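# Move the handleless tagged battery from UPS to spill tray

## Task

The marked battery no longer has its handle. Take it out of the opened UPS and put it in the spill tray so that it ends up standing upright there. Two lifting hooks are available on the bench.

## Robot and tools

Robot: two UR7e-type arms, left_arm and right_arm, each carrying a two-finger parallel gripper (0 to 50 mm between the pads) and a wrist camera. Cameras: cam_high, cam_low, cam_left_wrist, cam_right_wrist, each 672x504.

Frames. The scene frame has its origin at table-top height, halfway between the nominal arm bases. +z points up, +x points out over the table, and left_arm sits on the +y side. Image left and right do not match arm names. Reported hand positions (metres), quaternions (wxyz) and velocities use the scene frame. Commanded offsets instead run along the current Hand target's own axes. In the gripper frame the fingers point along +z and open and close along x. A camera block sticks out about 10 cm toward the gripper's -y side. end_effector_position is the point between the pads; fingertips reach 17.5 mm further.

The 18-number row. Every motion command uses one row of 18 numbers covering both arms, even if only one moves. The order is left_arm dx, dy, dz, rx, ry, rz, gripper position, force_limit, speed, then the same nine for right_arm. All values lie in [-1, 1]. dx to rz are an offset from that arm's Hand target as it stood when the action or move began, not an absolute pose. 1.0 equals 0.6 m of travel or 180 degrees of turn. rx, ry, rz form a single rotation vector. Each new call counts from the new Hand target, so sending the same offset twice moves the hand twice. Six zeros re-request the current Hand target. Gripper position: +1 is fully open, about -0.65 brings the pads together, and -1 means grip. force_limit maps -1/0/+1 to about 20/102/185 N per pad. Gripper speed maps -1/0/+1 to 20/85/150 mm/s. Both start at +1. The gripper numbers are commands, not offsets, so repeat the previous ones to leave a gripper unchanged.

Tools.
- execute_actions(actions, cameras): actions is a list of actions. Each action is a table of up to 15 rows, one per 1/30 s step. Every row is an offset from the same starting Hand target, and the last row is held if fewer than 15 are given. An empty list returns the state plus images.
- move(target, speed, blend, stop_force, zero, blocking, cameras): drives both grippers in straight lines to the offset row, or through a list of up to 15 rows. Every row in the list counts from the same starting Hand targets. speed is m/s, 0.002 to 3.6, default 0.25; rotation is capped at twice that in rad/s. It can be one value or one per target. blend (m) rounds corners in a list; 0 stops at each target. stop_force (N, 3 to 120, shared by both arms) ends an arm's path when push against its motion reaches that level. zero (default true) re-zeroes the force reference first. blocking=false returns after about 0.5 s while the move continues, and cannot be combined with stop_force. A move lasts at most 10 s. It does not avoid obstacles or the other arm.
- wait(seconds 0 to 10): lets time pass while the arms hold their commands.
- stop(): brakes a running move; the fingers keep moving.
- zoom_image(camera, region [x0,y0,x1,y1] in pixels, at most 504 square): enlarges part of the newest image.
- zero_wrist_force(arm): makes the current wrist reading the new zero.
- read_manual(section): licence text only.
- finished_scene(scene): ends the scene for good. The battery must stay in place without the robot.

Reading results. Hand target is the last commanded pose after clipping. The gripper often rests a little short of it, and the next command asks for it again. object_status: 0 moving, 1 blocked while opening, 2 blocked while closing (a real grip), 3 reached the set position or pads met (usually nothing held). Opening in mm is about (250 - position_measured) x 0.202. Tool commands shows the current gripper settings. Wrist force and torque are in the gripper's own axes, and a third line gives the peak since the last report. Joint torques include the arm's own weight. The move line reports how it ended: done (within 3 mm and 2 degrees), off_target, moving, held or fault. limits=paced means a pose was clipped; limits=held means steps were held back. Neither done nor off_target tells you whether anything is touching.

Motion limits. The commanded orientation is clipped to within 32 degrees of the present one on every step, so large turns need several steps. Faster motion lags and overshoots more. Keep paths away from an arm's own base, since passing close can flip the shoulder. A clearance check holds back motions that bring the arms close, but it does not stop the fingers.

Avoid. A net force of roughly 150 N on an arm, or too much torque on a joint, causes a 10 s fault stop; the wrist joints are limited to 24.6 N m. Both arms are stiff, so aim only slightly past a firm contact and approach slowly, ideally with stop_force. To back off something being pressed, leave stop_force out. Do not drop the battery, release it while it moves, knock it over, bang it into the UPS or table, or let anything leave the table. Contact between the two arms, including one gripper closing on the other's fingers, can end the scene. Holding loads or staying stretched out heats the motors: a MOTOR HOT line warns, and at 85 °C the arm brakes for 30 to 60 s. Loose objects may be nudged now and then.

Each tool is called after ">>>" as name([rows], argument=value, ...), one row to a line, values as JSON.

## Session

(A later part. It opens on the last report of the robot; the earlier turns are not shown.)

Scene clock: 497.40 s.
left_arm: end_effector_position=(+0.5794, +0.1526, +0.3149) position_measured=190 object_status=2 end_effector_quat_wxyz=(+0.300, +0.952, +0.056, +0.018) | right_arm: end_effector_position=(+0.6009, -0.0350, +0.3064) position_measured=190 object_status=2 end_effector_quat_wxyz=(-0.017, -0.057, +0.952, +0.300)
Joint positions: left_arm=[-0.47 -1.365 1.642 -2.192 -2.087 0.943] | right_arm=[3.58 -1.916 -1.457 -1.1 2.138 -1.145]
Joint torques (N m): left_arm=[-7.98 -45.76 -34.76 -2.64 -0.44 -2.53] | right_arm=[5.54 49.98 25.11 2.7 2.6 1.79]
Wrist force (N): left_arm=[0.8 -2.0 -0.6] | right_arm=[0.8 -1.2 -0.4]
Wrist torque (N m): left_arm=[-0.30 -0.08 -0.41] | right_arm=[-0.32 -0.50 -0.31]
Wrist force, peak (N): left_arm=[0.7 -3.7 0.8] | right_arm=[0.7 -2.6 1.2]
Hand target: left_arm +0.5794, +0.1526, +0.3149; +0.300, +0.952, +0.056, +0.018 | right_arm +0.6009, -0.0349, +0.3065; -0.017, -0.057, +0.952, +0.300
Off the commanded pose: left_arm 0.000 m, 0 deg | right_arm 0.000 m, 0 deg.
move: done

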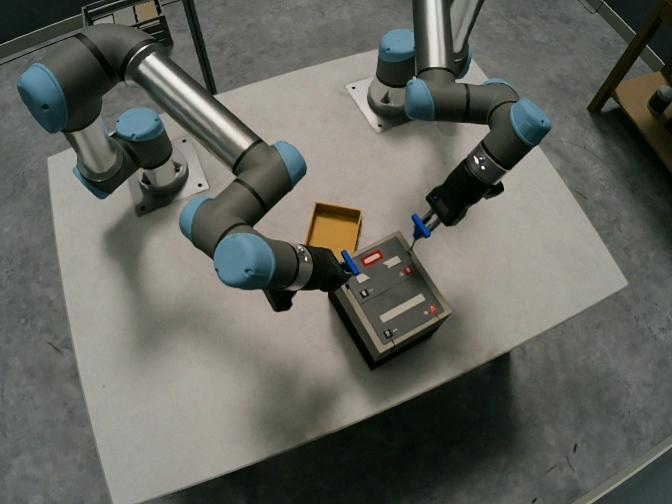

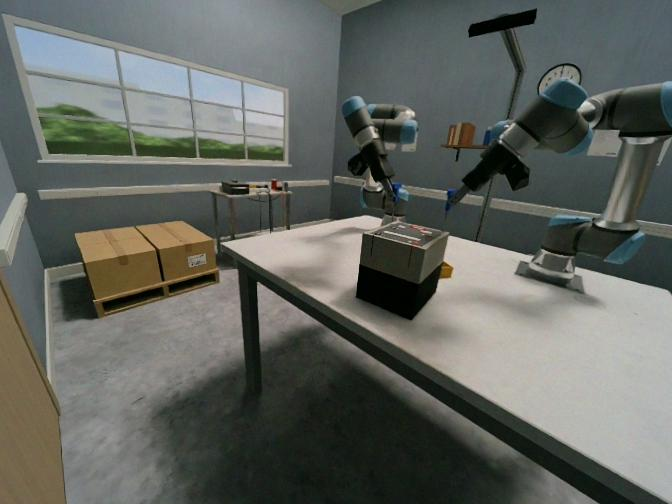

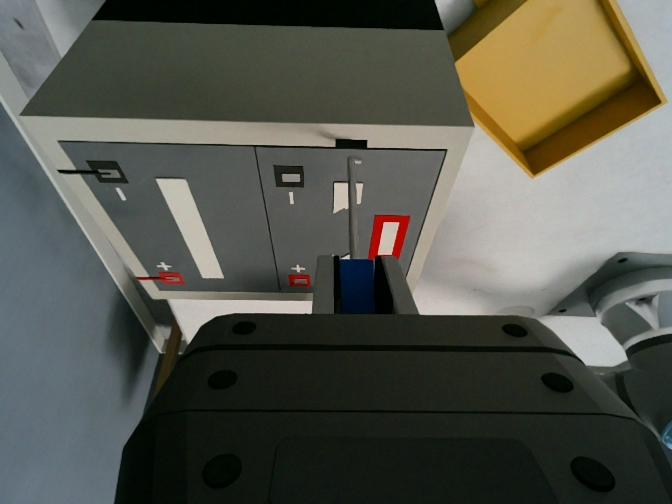

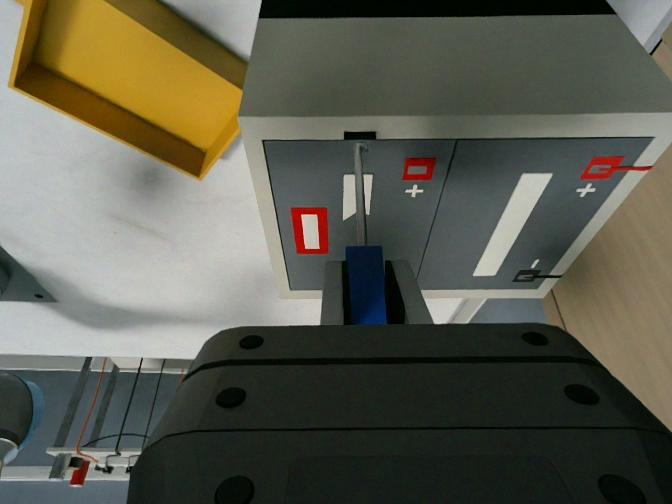

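>>> move(target=[0.0007,-0.0068,0.0126,0,0,0,-1,0,-0.5,-0.0025,-0.0093,0.0108,0,0,0,-1,0,-0.5], speed=0.04, stop_force=5, cameras=["cam_left_wrist","cam_right_wrist"])

>>> zoom_image(camera="cam_left_wrist", region=[310, 110, 390, 190])

>>> zoom_image(camera="cam_right_wrist", region=[320, 100, 400, 180])

Scene clock: 529.50 s.
left_arm: end_effector_position=(+0.5800, +0.1516, +0.3064) position_measured=190 object_status=2 end_effector_quat_wxyz=(+0.300, +0.952, +0.056, +0.018) | right_arm: end_effector_position=(+0.6025, -0.0356, +0.2980) position_measured=190 object_status=2 end_effector_quat_wxyz=(-0.017, -0.057, +0.952, +0.300)
Joint positions: left_arm=[-0.471 -1.357 1.656 -2.214 -2.086 0.942] | right_arm=[3.578 -1.923 -1.468 -1.082 2.138 -1.147]
Joint torques (N m): left_arm=[0.61 -45.81 -40.02 -1.12 -0.5 -0.88] | right_arm=[0.4 49.05 32.61 1.27 2.58 1.37]
Wrist force (N): left_arm=[0.7 -1.9 -0.5] | right_arm=[1.2 -1.1 -0.3]
Wrist torque (N m): left_arm=[-0.29 -0.06 -0.31] | right_arm=[-0.30 -0.56 -0.32]
Wrist force, peak (N): left_arm=[0.8 -2.4 -0.7] | right_arm=[1.0 -1.5 -0.3]
Hand target: left_arm +0.5800, +0.1516, +0.3064; +0.300, +0.952, +0.056, +0.018 | right_arm +0.6025, -0.0356, +0.2980; -0.017, -0.057, +0.952, +0.300
Off the commanded pose: left_arm 0.000 m, 0 deg | right_arm 0.000 m, 0 deg.
move: done
Images, in order (width x height): cam_left_wrist 672x504, cam_right_wrist 672x504.

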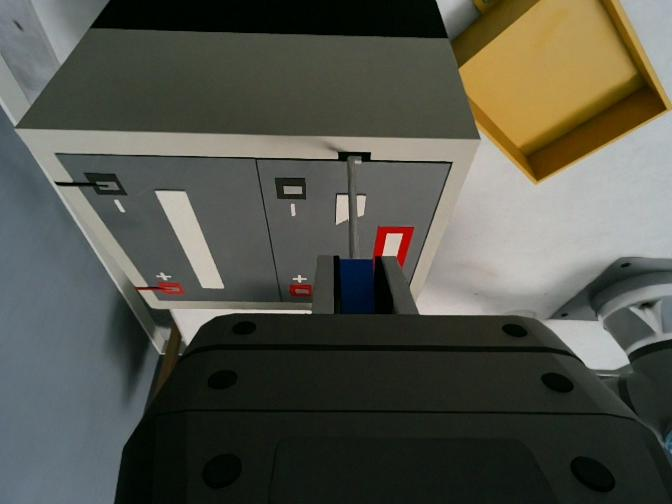

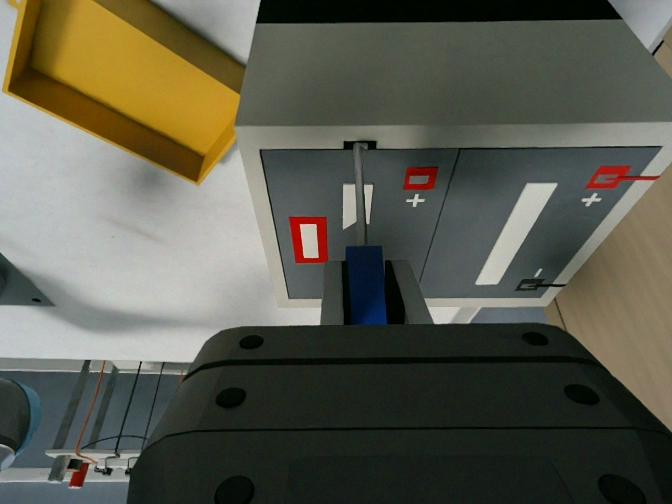

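Scaled by 6.300 from the camera's 672x504 image, which has a finer 960x720 frame.

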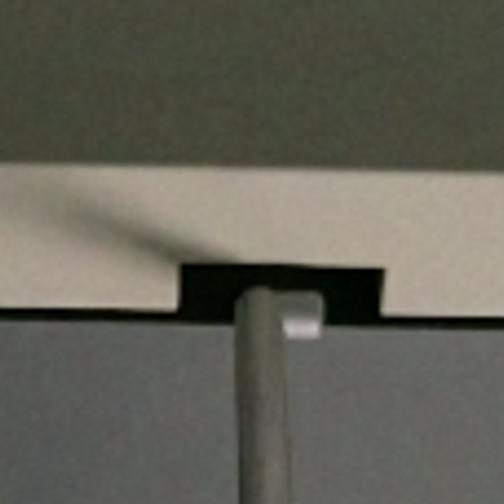

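Scaled by 6.300 from the camera's 672x504 image, which has a finer 960x720 frame.

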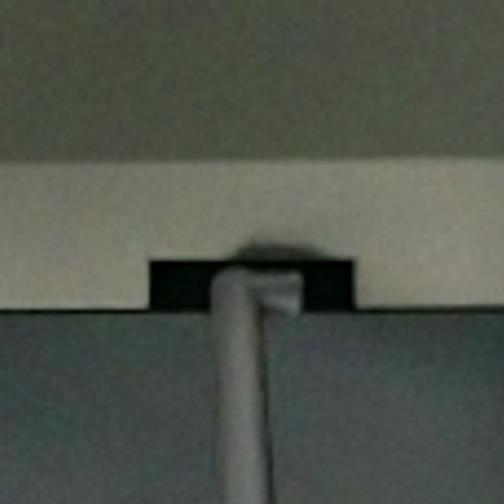

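>>> move([
  [0,0.0015,0.0011,0,0,0,-1,0,-0.5,0,0,0,0,0,0,-1,0,-0.5],
  [0,-0.0477,0.0712,0,0,0,-1,0,-0.5,0,-0.0493,0.0703,0,0,0,-1,0,-0.5],
], speed=0.03, stop_force=6, cameras=["cam_low","cam_left_wrist","cam_right_wrist"])

>>> zoom_image(camera="cam_left_wrist", region=[290, 150, 430, 290])

>>> zoom_image(camera="cam_right_wrist", region=[290, 150, 430, 290])

Scene clock: 547.57 s.
left_arm: end_effector_position=(+0.5802, +0.1505, +0.3038) position_measured=190 object_status=2 end_effector_quat_wxyz=(+0.301, +0.952, +0.056, +0.018) | right_arm: end_effector_position=(+0.6025, -0.0357, +0.2597) position_measured=190 object_status=2 end_effector_quat_wxyz=(-0.017, -0.057, +0.952, +0.300)
Joint positions: left_arm=[-0.473 -1.354 1.66 -2.222 -2.086 0.94] | right_arm=[3.578 -1.95 -1.533 -0.991 2.138 -1.148]
Joint torques (N m): left_arm=[1.39 -46.82 -33.28 -6.69 -1.89 0.97] | right_arm=[3.79 50.37 21.69 6.07 1.47 -1.44]
Wrist force (N): left_arm=[0.8 -2.2 -0.6] | right_arm=[1.1 -1.1 -0.4]
Wrist torque (N m): left_arm=[-0.34 -0.08 -0.30] | right_arm=[-0.30 -0.53 -0.32]
Wrist force, peak (N): left_arm=[-0.1 18.4 -24.6] | right_arm=[2.2 16.9 -24.6]
Hand target: left_arm +0.5802, +0.1505, +0.3038; +0.301, +0.952, +0.056, +0.018 (not the last commanded pose) | right_arm +0.6025, -0.0356, +0.2597; -0.017, -0.057, +0.952, +0.300 (not the last commanded pose)
Off the commanded pose: left_arm 0.049 m, 0 deg | right_arm 0.013 m, 0 deg.
move: contact (left_arm, right_arm); path passed 1 of 2 targets
Images, in order (width x height): cam_low 672x504, cam_left_wrist 672x504, cam_right_wrist 672x504.

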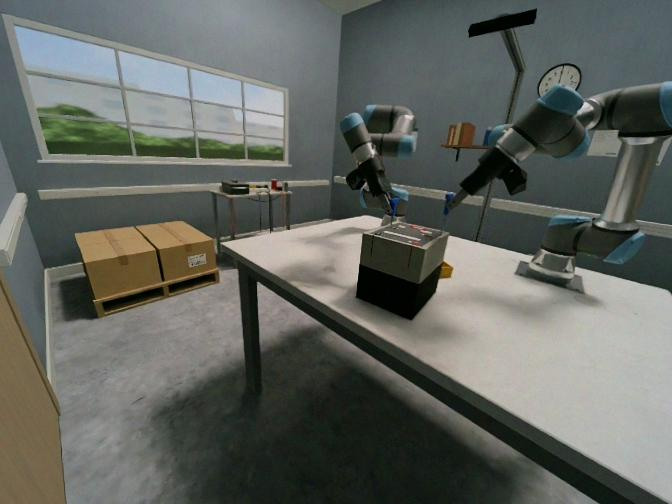

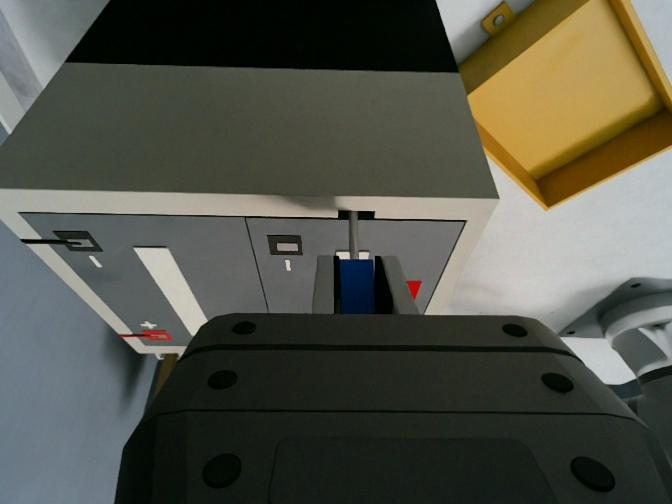

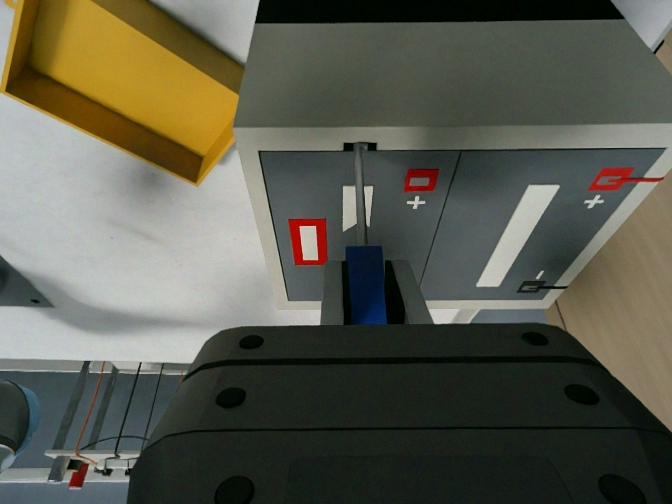

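Scaled by 3.600 from the camera's 672x504 image, which has a finer 960x720 frame.

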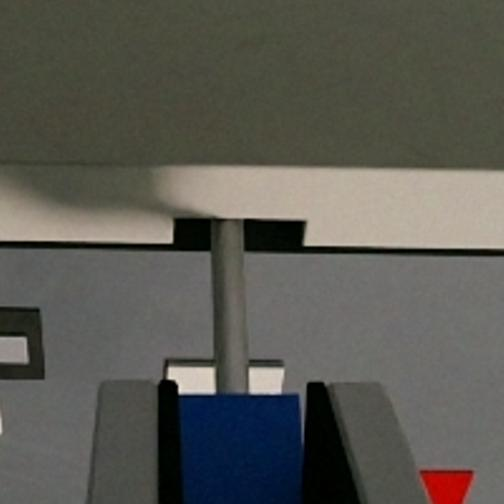

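Scaled by 3.600 from the camera's 672x504 image, which has a finer 960x720 frame.

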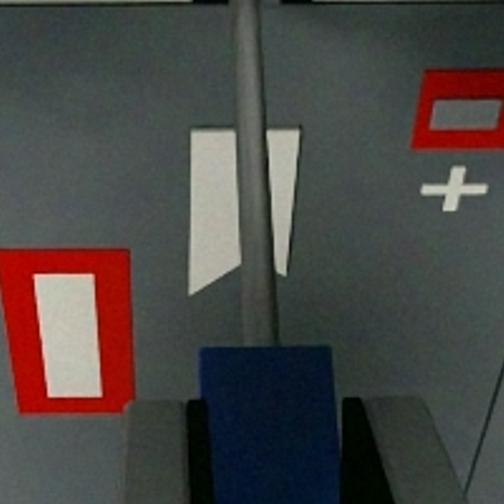

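>>> zoom_image(camera="cam_right_wrist", region=[330, 110, 390, 170])

Scaled by 8.400 from the camera's 672x504 image, which has a finer 960x720 frame.

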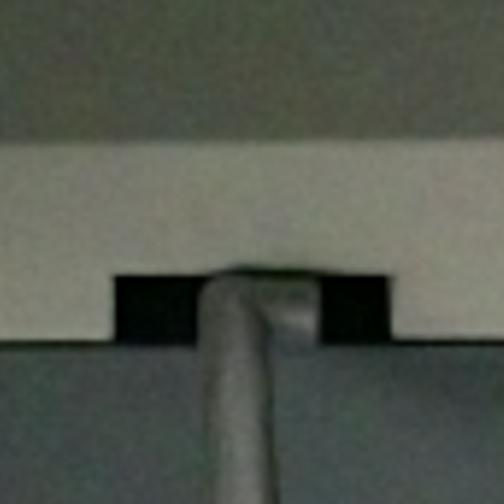

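>>> move([
  [0,0.0032,-0.0008,0,0,0,-1,0,-0.5,0,0,0,0,0,0,-1,0,-0.5],
  [0,-0.042,0.0637,0,0,0,-1,0,-0.5,0,0,0,0,0,0,-1,0,-0.5],
], speed=0.03, stop_force=6, cameras=["cam_low","cam_left_wrist","cam_right_wrist"])

>>> zoom_image(camera="cam_right_wrist", region=[290, 130, 430, 270])

Scene clock: 568.27 s.
left_arm: end_effector_position=(+0.5804, +0.1492, +0.2667) position_measured=190 object_status=2 end_effector_quat_wxyz=(+0.301, +0.952, +0.056, +0.018) | right_arm: end_effector_position=(+0.6025, -0.0356, +0.2597) position_measured=190 object_status=2 end_effector_quat_wxyz=(-0.017, -0.057, +0.952, +0.300)
Joint positions: left_arm=[-0.475 -1.323 1.721 -2.316 -2.085 0.938] | right_arm=[3.578 -1.95 -1.533 -0.991 2.138 -1.148]
Joint torques (N m): left_arm=[4.18 -45.04 -37.82 -6.3 -1.83 2.43] | right_arm=[9.06 50.75 18.31 6.21 3.02 -0.35]
Wrist force (N): left_arm=[0.2 -0.5 -2.6] | right_arm=[0.9 -1.4 -0.6]
Wrist torque (N m): left_arm=[-0.31 -0.09 -0.30] | right_arm=[-0.35 -0.51 -0.32]
Wrist force, peak (N): left_arm=[0.1 16.3 -22.6] | right_arm=[1.1 -1.4 -0.5]
Hand target: left_arm +0.5804, +0.1492, +0.2667; +0.301, +0.952, +0.056, +0.018 (not the last commanded pose) | right_arm +0.6025, -0.0356, +0.2597; -0.017, -0.057, +0.952, +0.300
Off the commanded pose: left_arm 0.009 m, 0 deg | right_arm 0.000 m, 0 deg.
move: contact (left_arm); path passed 1 of 2 targets
Images, in order (width x height): cam_low 672x504, cam_left_wrist 672x504, cam_right_wrist 672x504.

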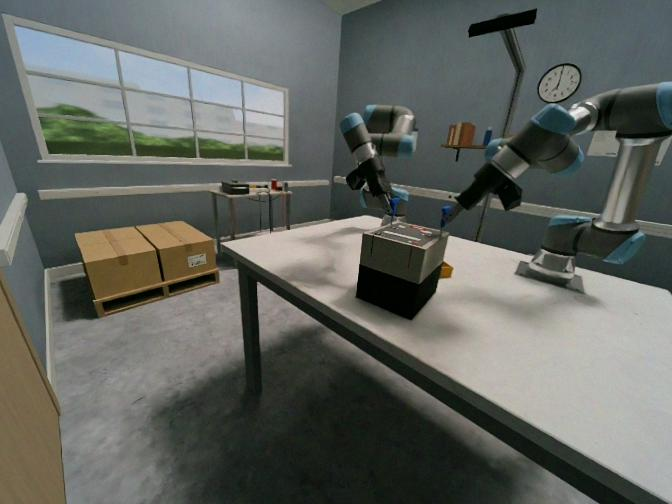

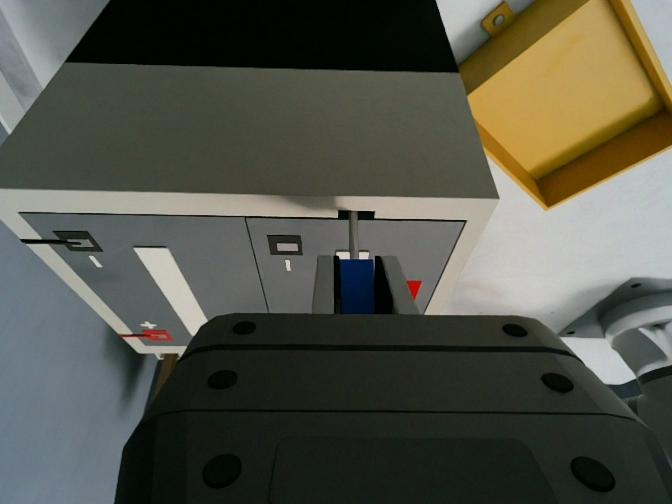

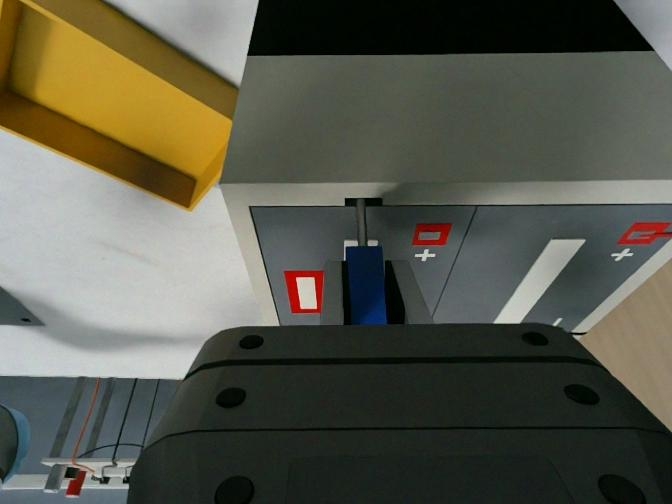

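Scaled by 3.600 from the camera's 672x504 image, which has a finer 960x720 frame.

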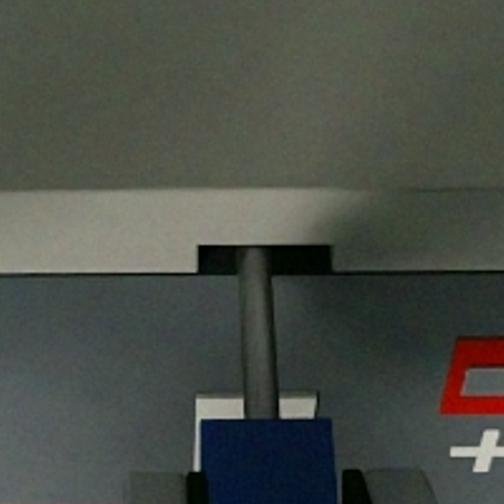

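>>> move([
  [0,0.0014,-0.002,0,0,0,-1,0,-0.5,0,0.0014,-0.002,0,0,0,-1,0,-0.5],
  [0.00647,0.0021,-0.0015,0,-0.0478,0.0683,-1,0,-0.5,0.00647,0.0021,-0.0015,0,-0.0478,0.0683,-1,0,-0.5],
  [0.0125,0.0041,-0.0001,0,-0.0957,0.1365,-1,0,-0.5,0.0125,0.0041,-0.0001,0,-0.0957,0.1365,-1,0,-0.5],
  [0.01768,0.0074,0.0022,0,-0.1435,0.2048,-1,0,-0.5,0.01768,0.0074,0.0022,0,-0.1435,0.2048,-1,0,-0.5],
  [0.02165,0.0116,0.0052,0,-0.1913,0.273,-1,0,-0.5,0.02165,0.0116,0.0052,0,-0.1913,0.273,-1,0,-0.5],
  [0.02415,0.0166,0.0086,0,-0.2392,0.3413,-1,0,-0.5,0.02415,0.0166,0.0086,0,-0.2392,0.3413,-1,0,-0.5],
  [0.025,0.0219,0.0124,0,-0.287,0.4095,-1,0,-0.5,0.025,0.0219,0.0124,0,-0.287,0.4095,-1,0,-0.5],
], speed=0.1, blend=0.001, cameras=["all"])

Scene clock: 604.97 s.
left_arm: end_effector_position=(+0.5970, +0.1359, +0.2681) position_measured=190 object_status=2 end_effector_quat_wxyz=(+0.225, +0.713, -0.634, -0.200) | right_arm: end_effector_position=(+0.5858, -0.0224, +0.2611) position_measured=190 object_status=2 end_effector_quat_wxyz=(+0.200, +0.633, +0.713, +0.225)
Joint positions: left_arm=[-0.547 -0.786 0.672 -0.937 -1.907 2.619] | right_arm=[3.976 -1.75 -1.855 -0.634 1.167 0.653]
Joint torques (N m): left_arm=[8.82 -69.22 -13.79 -4.44 -1.92 -2.17] | right_arm=[-11.04 35.34 17.54 6.23 0.72 0.31]
Wrist force (N): left_arm=[0.3 -1.9 -1.4] | right_arm=[2.0 -0.6 -0.3]
Wrist torque (N m): left_arm=[-0.31 -0.14 -0.36] | right_arm=[-0.27 -0.48 -0.28]
Wrist force, peak (N): left_arm=[0.3 -3.0 -1.2] | right_arm=[3.7 -0.1 0.1]
Hand target: left_arm +0.5970, +0.1360, +0.2681; +0.225, +0.713, -0.634, -0.200 | right_arm +0.5858, -0.0225, +0.2612; +0.200, +0.633, +0.713, +0.225
Off the commanded pose: left_arm 0.000 m, 0 deg | right_arm 0.000 m, 0 deg.
move: done; blend cut to 0.0007 m at target 1

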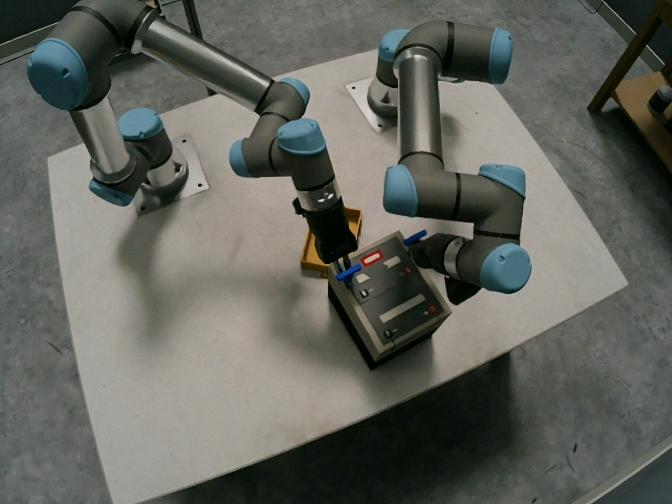

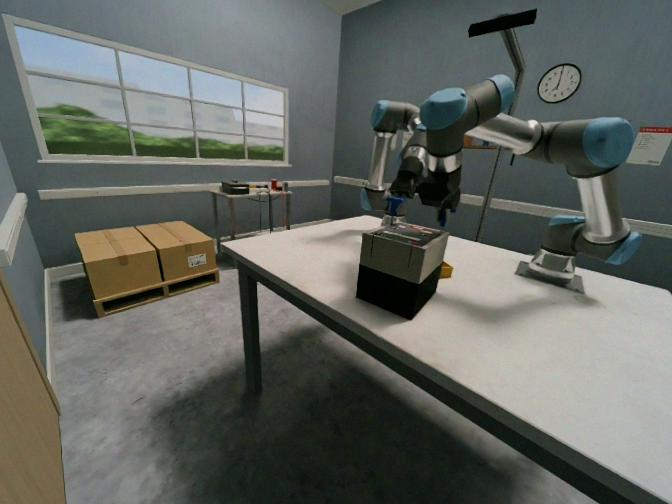

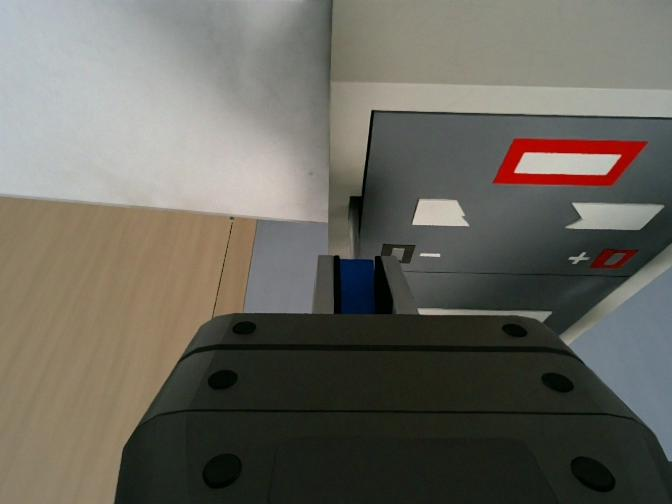

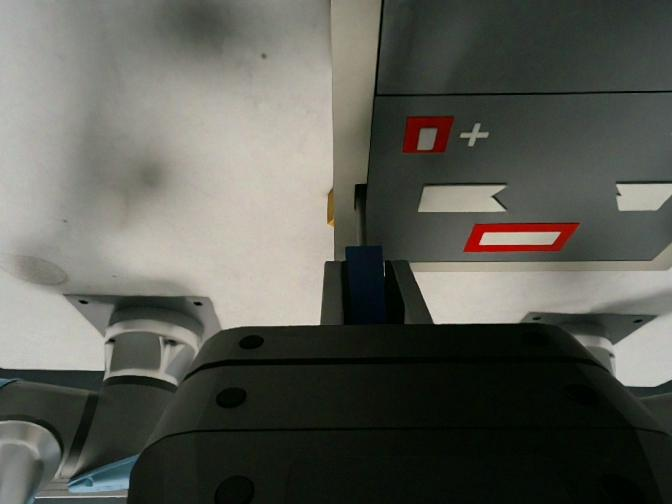

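>>> move([
  [0.0015,0,0,0,0,0,-1,0,-0.5,0.0015,0,0,0,0,0,-1,0,-0.5],
  [0.0015,0.0115,-0.0164,0,0,0,-1,0,-0.5,0.0015,0.0115,-0.0164,0,0,0,-1,0,-0.5],
], speed=0.02, stop_force=6, cameras=["cam_left_wrist","cam_right_wrist"])

Scene clock: 616.20 s.
left_arm: end_effector_position=(+0.5971, +0.1351, +0.2801) position_measured=190 object_status=2 end_effector_quat_wxyz=(+0.225, +0.713, -0.634, -0.200) | right_arm: end_effector_position=(+0.5857, -0.0216, +0.2730) position_measured=190 object_status=2 end_effector_quat_wxyz=(+0.200, +0.633, +0.713, +0.225)
Joint positions: left_arm=[-0.548 -0.778 0.629 -0.901 -1.907 2.619] | right_arm=[3.977 -1.739 -1.835 -0.666 1.166 0.654]
Joint torques (N m): left_arm=[-3.09 -71.51 -15.07 -4.52 -2.54 -2.43] | right_arm=[6.61 22.86 21.85 7.27 -2.62 -1.17]
Wrist force (N): left_arm=[-0.6 -4.9 2.2] | right_arm=[0.9 -4.8 5.3]
Wrist torque (N m): left_arm=[-0.40 -0.27 -0.38] | right_arm=[-0.25 -0.61 -0.42]
Wrist force, peak (N): left_arm=[-0.5 -8.6 6.7] | right_arm=[1.5 -7.9 9.3]
Hand target: left_arm +0.5971, +0.1351, +0.2801; +0.225, +0.713, -0.634, -0.200 | right_arm +0.5857, -0.0216, +0.2730; +0.200, +0.633, +0.713, +0.225
Off the commanded pose: left_arm 0.000 m, 0 deg | right_arm 0.000 m, 0 deg.
move: contact (left_arm, right_arm)
Images, in order (width x height): cam_left_wrist 672x504, cam_right_wrist 672x504.

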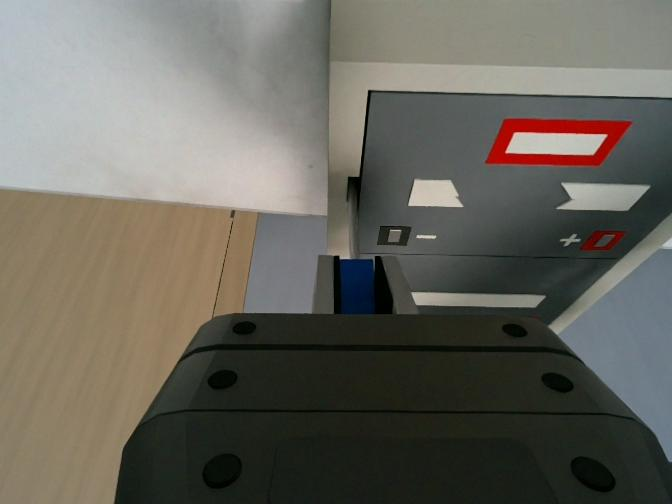

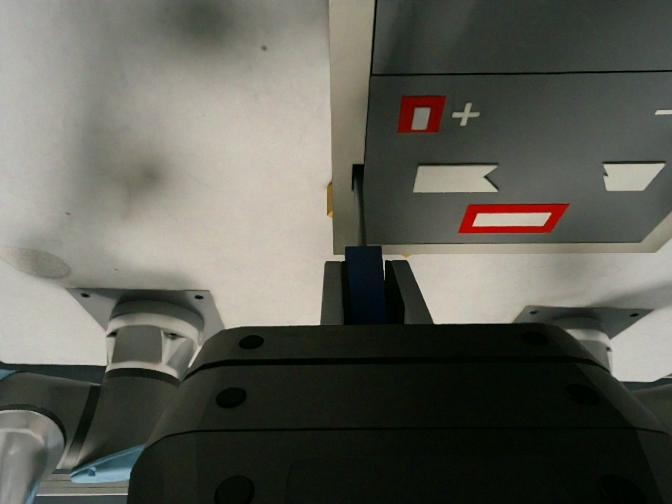

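>>> move(target=[0,0.0096,-0.0137,0,0,0,-1,0,-0.5,0,0.0096,-0.0137,0,0,0,-1,0,-0.5], speed=0.03, stop_force=35, cameras=["all"])

>>> zoom_image(camera="cam_low", region=[340, 170, 480, 310])

Scene clock: 625.13 s.
left_arm: end_effector_position=(+0.5971, +0.1351, +0.2902) position_measured=190 object_status=2 end_effector_quat_wxyz=(+0.225, +0.713, -0.634, -0.200) | right_arm: end_effector_position=(+0.5857, -0.0216, +0.2830) position_measured=190 object_status=2 end_effector_quat_wxyz=(+0.200, +0.633, +0.713, +0.225)
Joint positions: left_arm=[-0.548 -0.772 0.591 -0.87 -1.907 2.619] | right_arm=[3.977 -1.729 -1.819 -0.692 1.166 0.654]
Joint torques (N m): left_arm=[6.63 -81.16 -20.97 -4.04 -2.67 0.62] | right_arm=[4.03 28.16 27.91 9.23 -3.8 1.44]
Wrist force (N): left_arm=[-1.0 -15.5 15.1] | right_arm=[0.9 -11.0 13.3]
Wrist torque (N m): left_arm=[-0.65 -0.28 -0.41] | right_arm=[-0.27 -0.59 -0.42]
Wrist force, peak (N): left_arm=[-0.3 -21.2 22.0] | right_arm=[2.3 -14.2 18.3]
Hand target: left_arm +0.5971, +0.1351, +0.2902; +0.225, +0.713, -0.634, -0.200 | right_arm +0.5857, -0.0216, +0.2830; +0.200, +0.633, +0.713, +0.225
Off the commanded pose: left_arm 0.000 m, 0 deg | right_arm 0.000 m, 0 deg.
move: done

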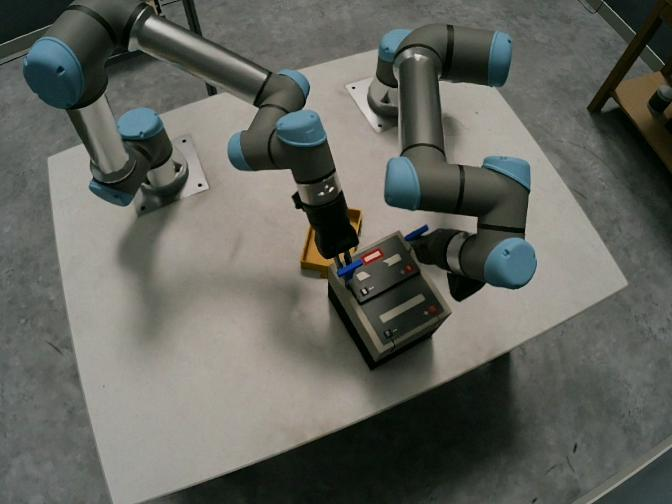

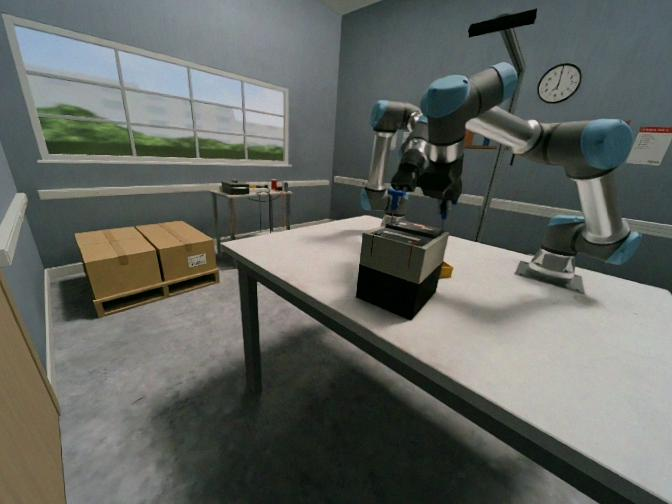

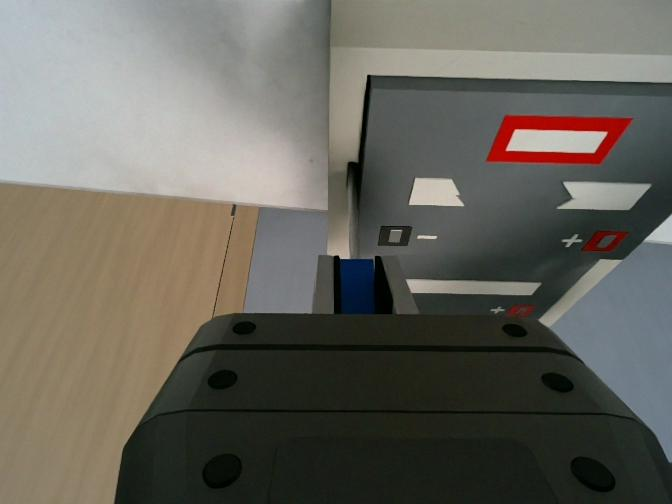

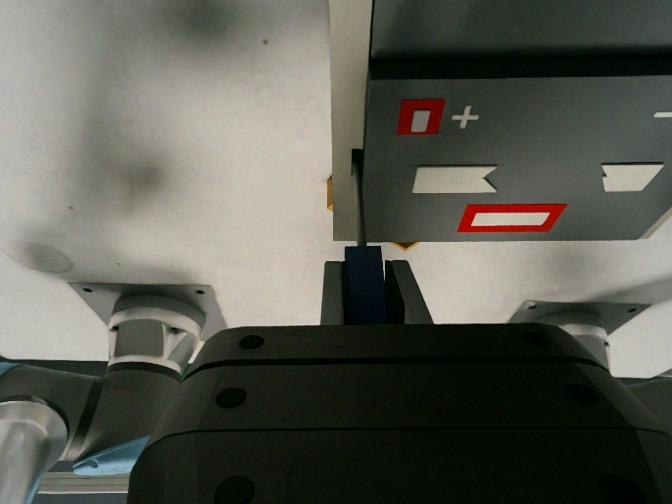

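Scaled by 3.600 from the camera's 672x504 image, which has a finer 960x720 frame.

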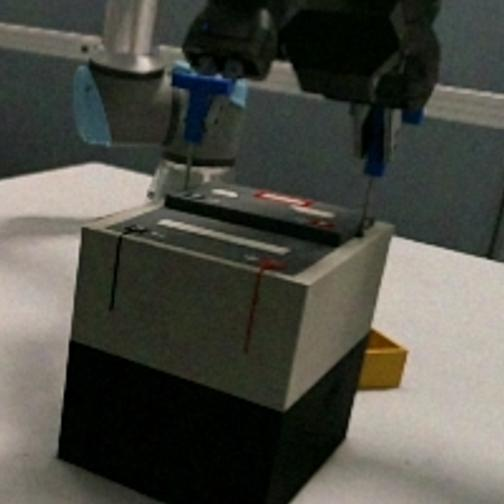

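>>> move(target=[0,0.1148,-0.1638,0,0,0,-1,0,-0.5,0,0.1148,-0.1638,0,0,0,-1,0,-0.5], speed=0.06, cameras=["all"])

>>> zoom_image(camera="cam_low", region=[340, 110, 500, 310])

Scene clock: 636.80 s.
left_arm: end_effector_position=(+0.5977, +0.1352, +0.3052) position_measured=190 object_status=2 end_effector_quat_wxyz=(+0.224, +0.713, -0.634, -0.200) | right_arm: end_effector_position=(+0.5857, -0.0216, +0.3093) position_measured=190 object_status=2 end_effector_quat_wxyz=(+0.200, +0.633, +0.713, +0.225)
Joint positions: left_arm=[-0.548 -0.754 0.52 -0.816 -1.906 2.619] | right_arm=[3.977 -1.706 -1.774 -0.76 1.166 0.654]
Joint torques (N m): left_arm=[0.61 -67.52 -27.1 -1.44 -0.95 0.16] | right_arm=[13.33 17.05 21.16 7.58 3.62 1.48]
Wrist force (N): left_arm=[2.8 -19.4 18.8] | right_arm=[-7.0 0.2 -1.5]
Wrist torque (N m): left_arm=[-0.75 0.10 -0.26] | right_arm=[-0.29 -1.11 -0.67]
Wrist force, peak (N): left_arm=[6.7 -62.0 84.3] | right_arm=[2.9 -17.1 21.5]
Hand target: left_arm +0.5977, +0.1352, +0.3052; +0.224, +0.713, -0.634, -0.200 (not the last commanded pose) | right_arm +0.5857, -0.0216, +0.3092; +0.200, +0.633, +0.713, +0.225 (not the last commanded pose)
Tool commands: left_gripper/position=-1.0 left_gripper/force_limit=+0.003922 left_gripper/speed=-0.498039 right_gripper/position=-1.0 right_gripper/force_limit=+0.0 right_gripper/speed=-0.5
Off the commanded pose: left_arm 0.105 m, 0 deg | right_arm 0.094 m, 0 deg.
FORCE FAULT: contact force on the left arm reached its limit, and that arm stopped. The contact can be on any part of that arm, not only on its tool. That arm's remaining commands of this call were not run. That arm is still stopped at the end of this call. That arm stays stopped for about 10 more seconds. Until then a move that you send moves the other arm only, and its call returns only when the move has ended. Once the stop has ended, the next robot result says so. If the stop ends while you think or write, that arm runs what you send next, counted from a new Hand target: where the arm stands when the stop ends. While its stop runs, that arm takes no new command, but its gripper still runs the gripper command that each later call begins with. Until it ends, the stop uses up actions while you think or wait. An arm that is not stopped still takes commands.
move: fault (left_arm), off_target (right_arm; braked at the fault stop of left_arm)

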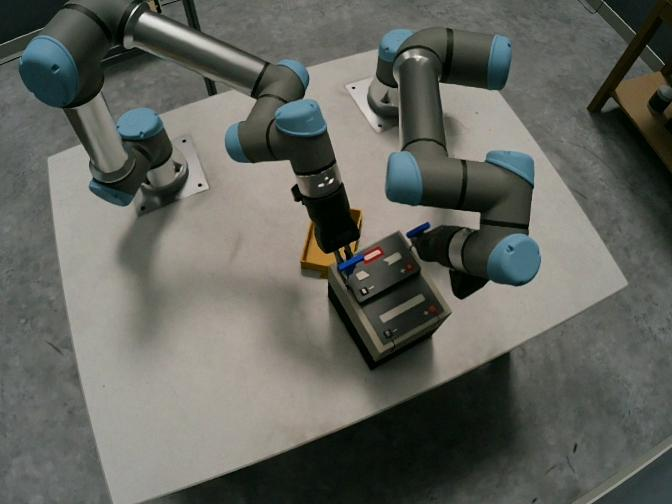

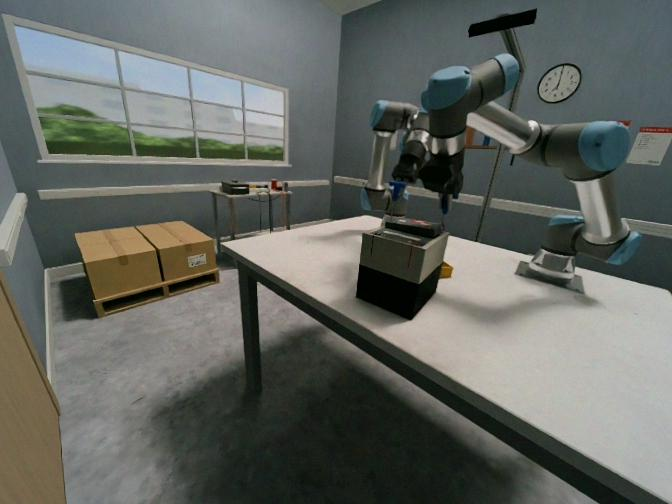

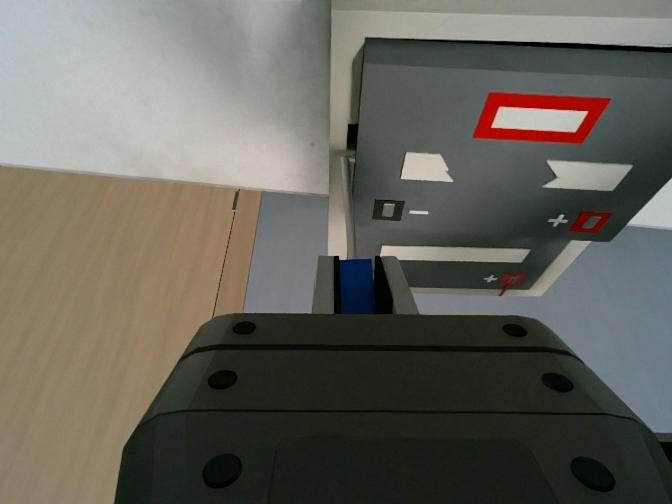

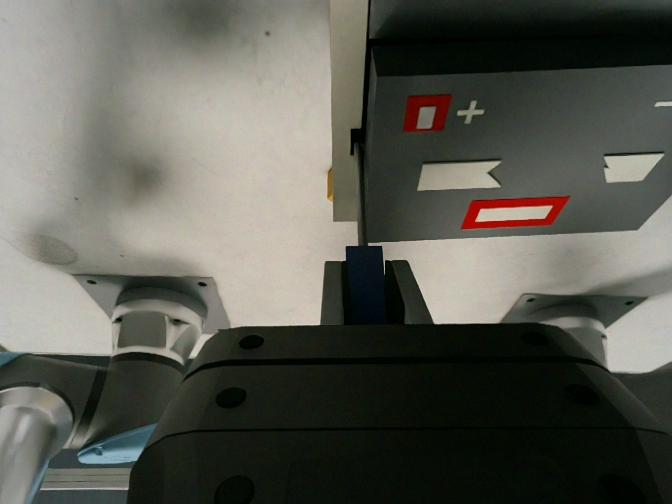

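Scaled by 2.520 from the camera's 672x504 image, which has a finer 960x720 frame.

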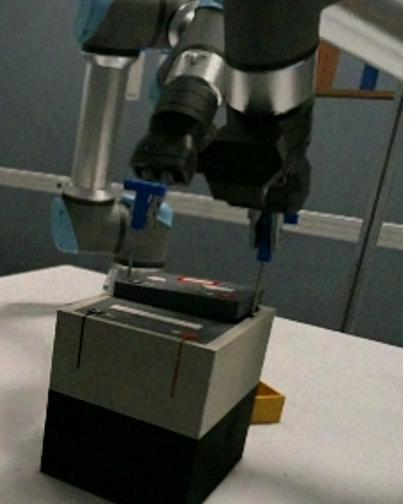

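>>> zoom_image(camera="cam_left_wrist", region=[310, 20, 490, 270])

>>> zoom_image(camera="cam_right_wrist", region=[320, 90, 440, 260])

>>> zoom_image(camera="cam_low", region=[360, 180, 460, 280])

>>> wait(seconds=1)

Scaled by 2.016 from the camera's 672x504 image, which has a finer 960x720 frame.

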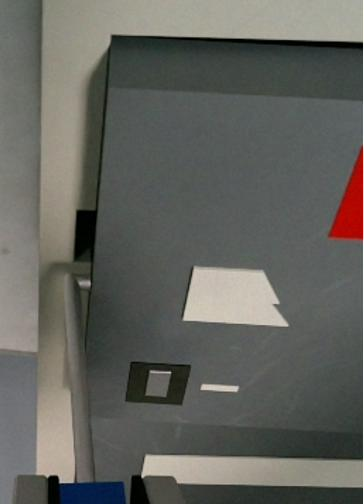

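Scaled by 2.965 from the camera's 672x504 image, which has a finer 960x720 frame.

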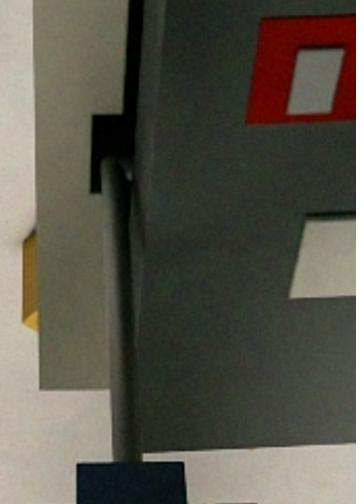

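Scaled by 5.040 from the camera's 672x504 image, which has a finer 960x720 frame.

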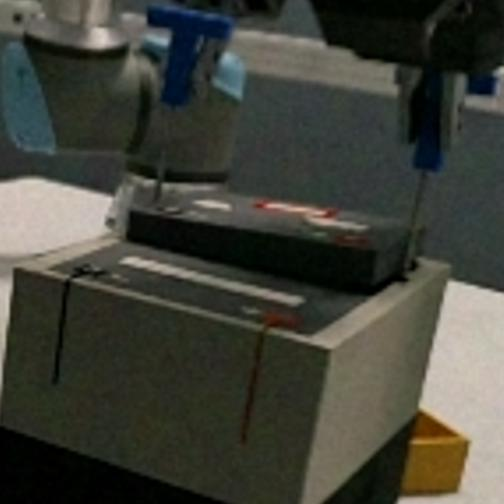

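Scene clock: 655.57 s.
left_arm: end_effector_position=(+0.5977, +0.1352, +0.3052) position_measured=190 object_status=2 end_effector_quat_wxyz=(+0.224, +0.713, -0.634, -0.200) | right_arm: end_effector_position=(+0.5857, -0.0216, +0.3092) position_measured=190 object_status=2 end_effector_quat_wxyz=(+0.200, +0.633, +0.713, +0.225)
Joint positions: left_arm=[-0.548 -0.754 0.52 -0.816 -1.906 2.619] | right_arm=[3.977 -1.706 -1.774 -0.76 1.166 0.654]
Joint torques (N m): left_arm=[0.63 -83.92 -25.71 -1.77 -2.9 -0.1] | right_arm=[14.62 17.42 20.08 2.87 1.52 1.94]
Wrist force (N): left_arm=[2.7 -18.2 17.6] | right_arm=[-6.9 0.2 -1.7]
Wrist torque (N m): left_arm=[-0.67 0.07 -0.27] | right_arm=[-0.30 -1.10 -0.68]
Wrist force, peak (N): left_arm=[2.8 -19.3 18.8] | right_arm=[-7.2 0.1 -1.6]
Hand target: left_arm +0.5977, +0.1352, +0.3052; +0.224, +0.713, -0.634, -0.200 (not the last commanded pose) | right_arm +0.5857, -0.0216, +0.3092; +0.200, +0.633, +0.713, +0.225 (not the last commanded pose)
Tool commands: left_gripper/position=-1.0 left_gripper/force_limit=+0.003922 left_gripper/speed=-0.498039 right_gripper/position=-1.0 right_gripper/force_limit=+0.0 right_gripper/speed=-0.5
Off the commanded pose: left_arm 0.105 m, 0 deg | right_arm 0.094 m, 0 deg.
FORCE FAULT, CONTINUED: the left arm's stop, for the force fault that an earlier result reported, is over. The rest of the stop counts as 19 of the actions that you can send in this scene. During its stop the left arm's controller moved it back a little. That arm's target is now where it stood when the stop ended, not its last command. That arm accepts commands again.
wait: 1.00 s; at rest from the start


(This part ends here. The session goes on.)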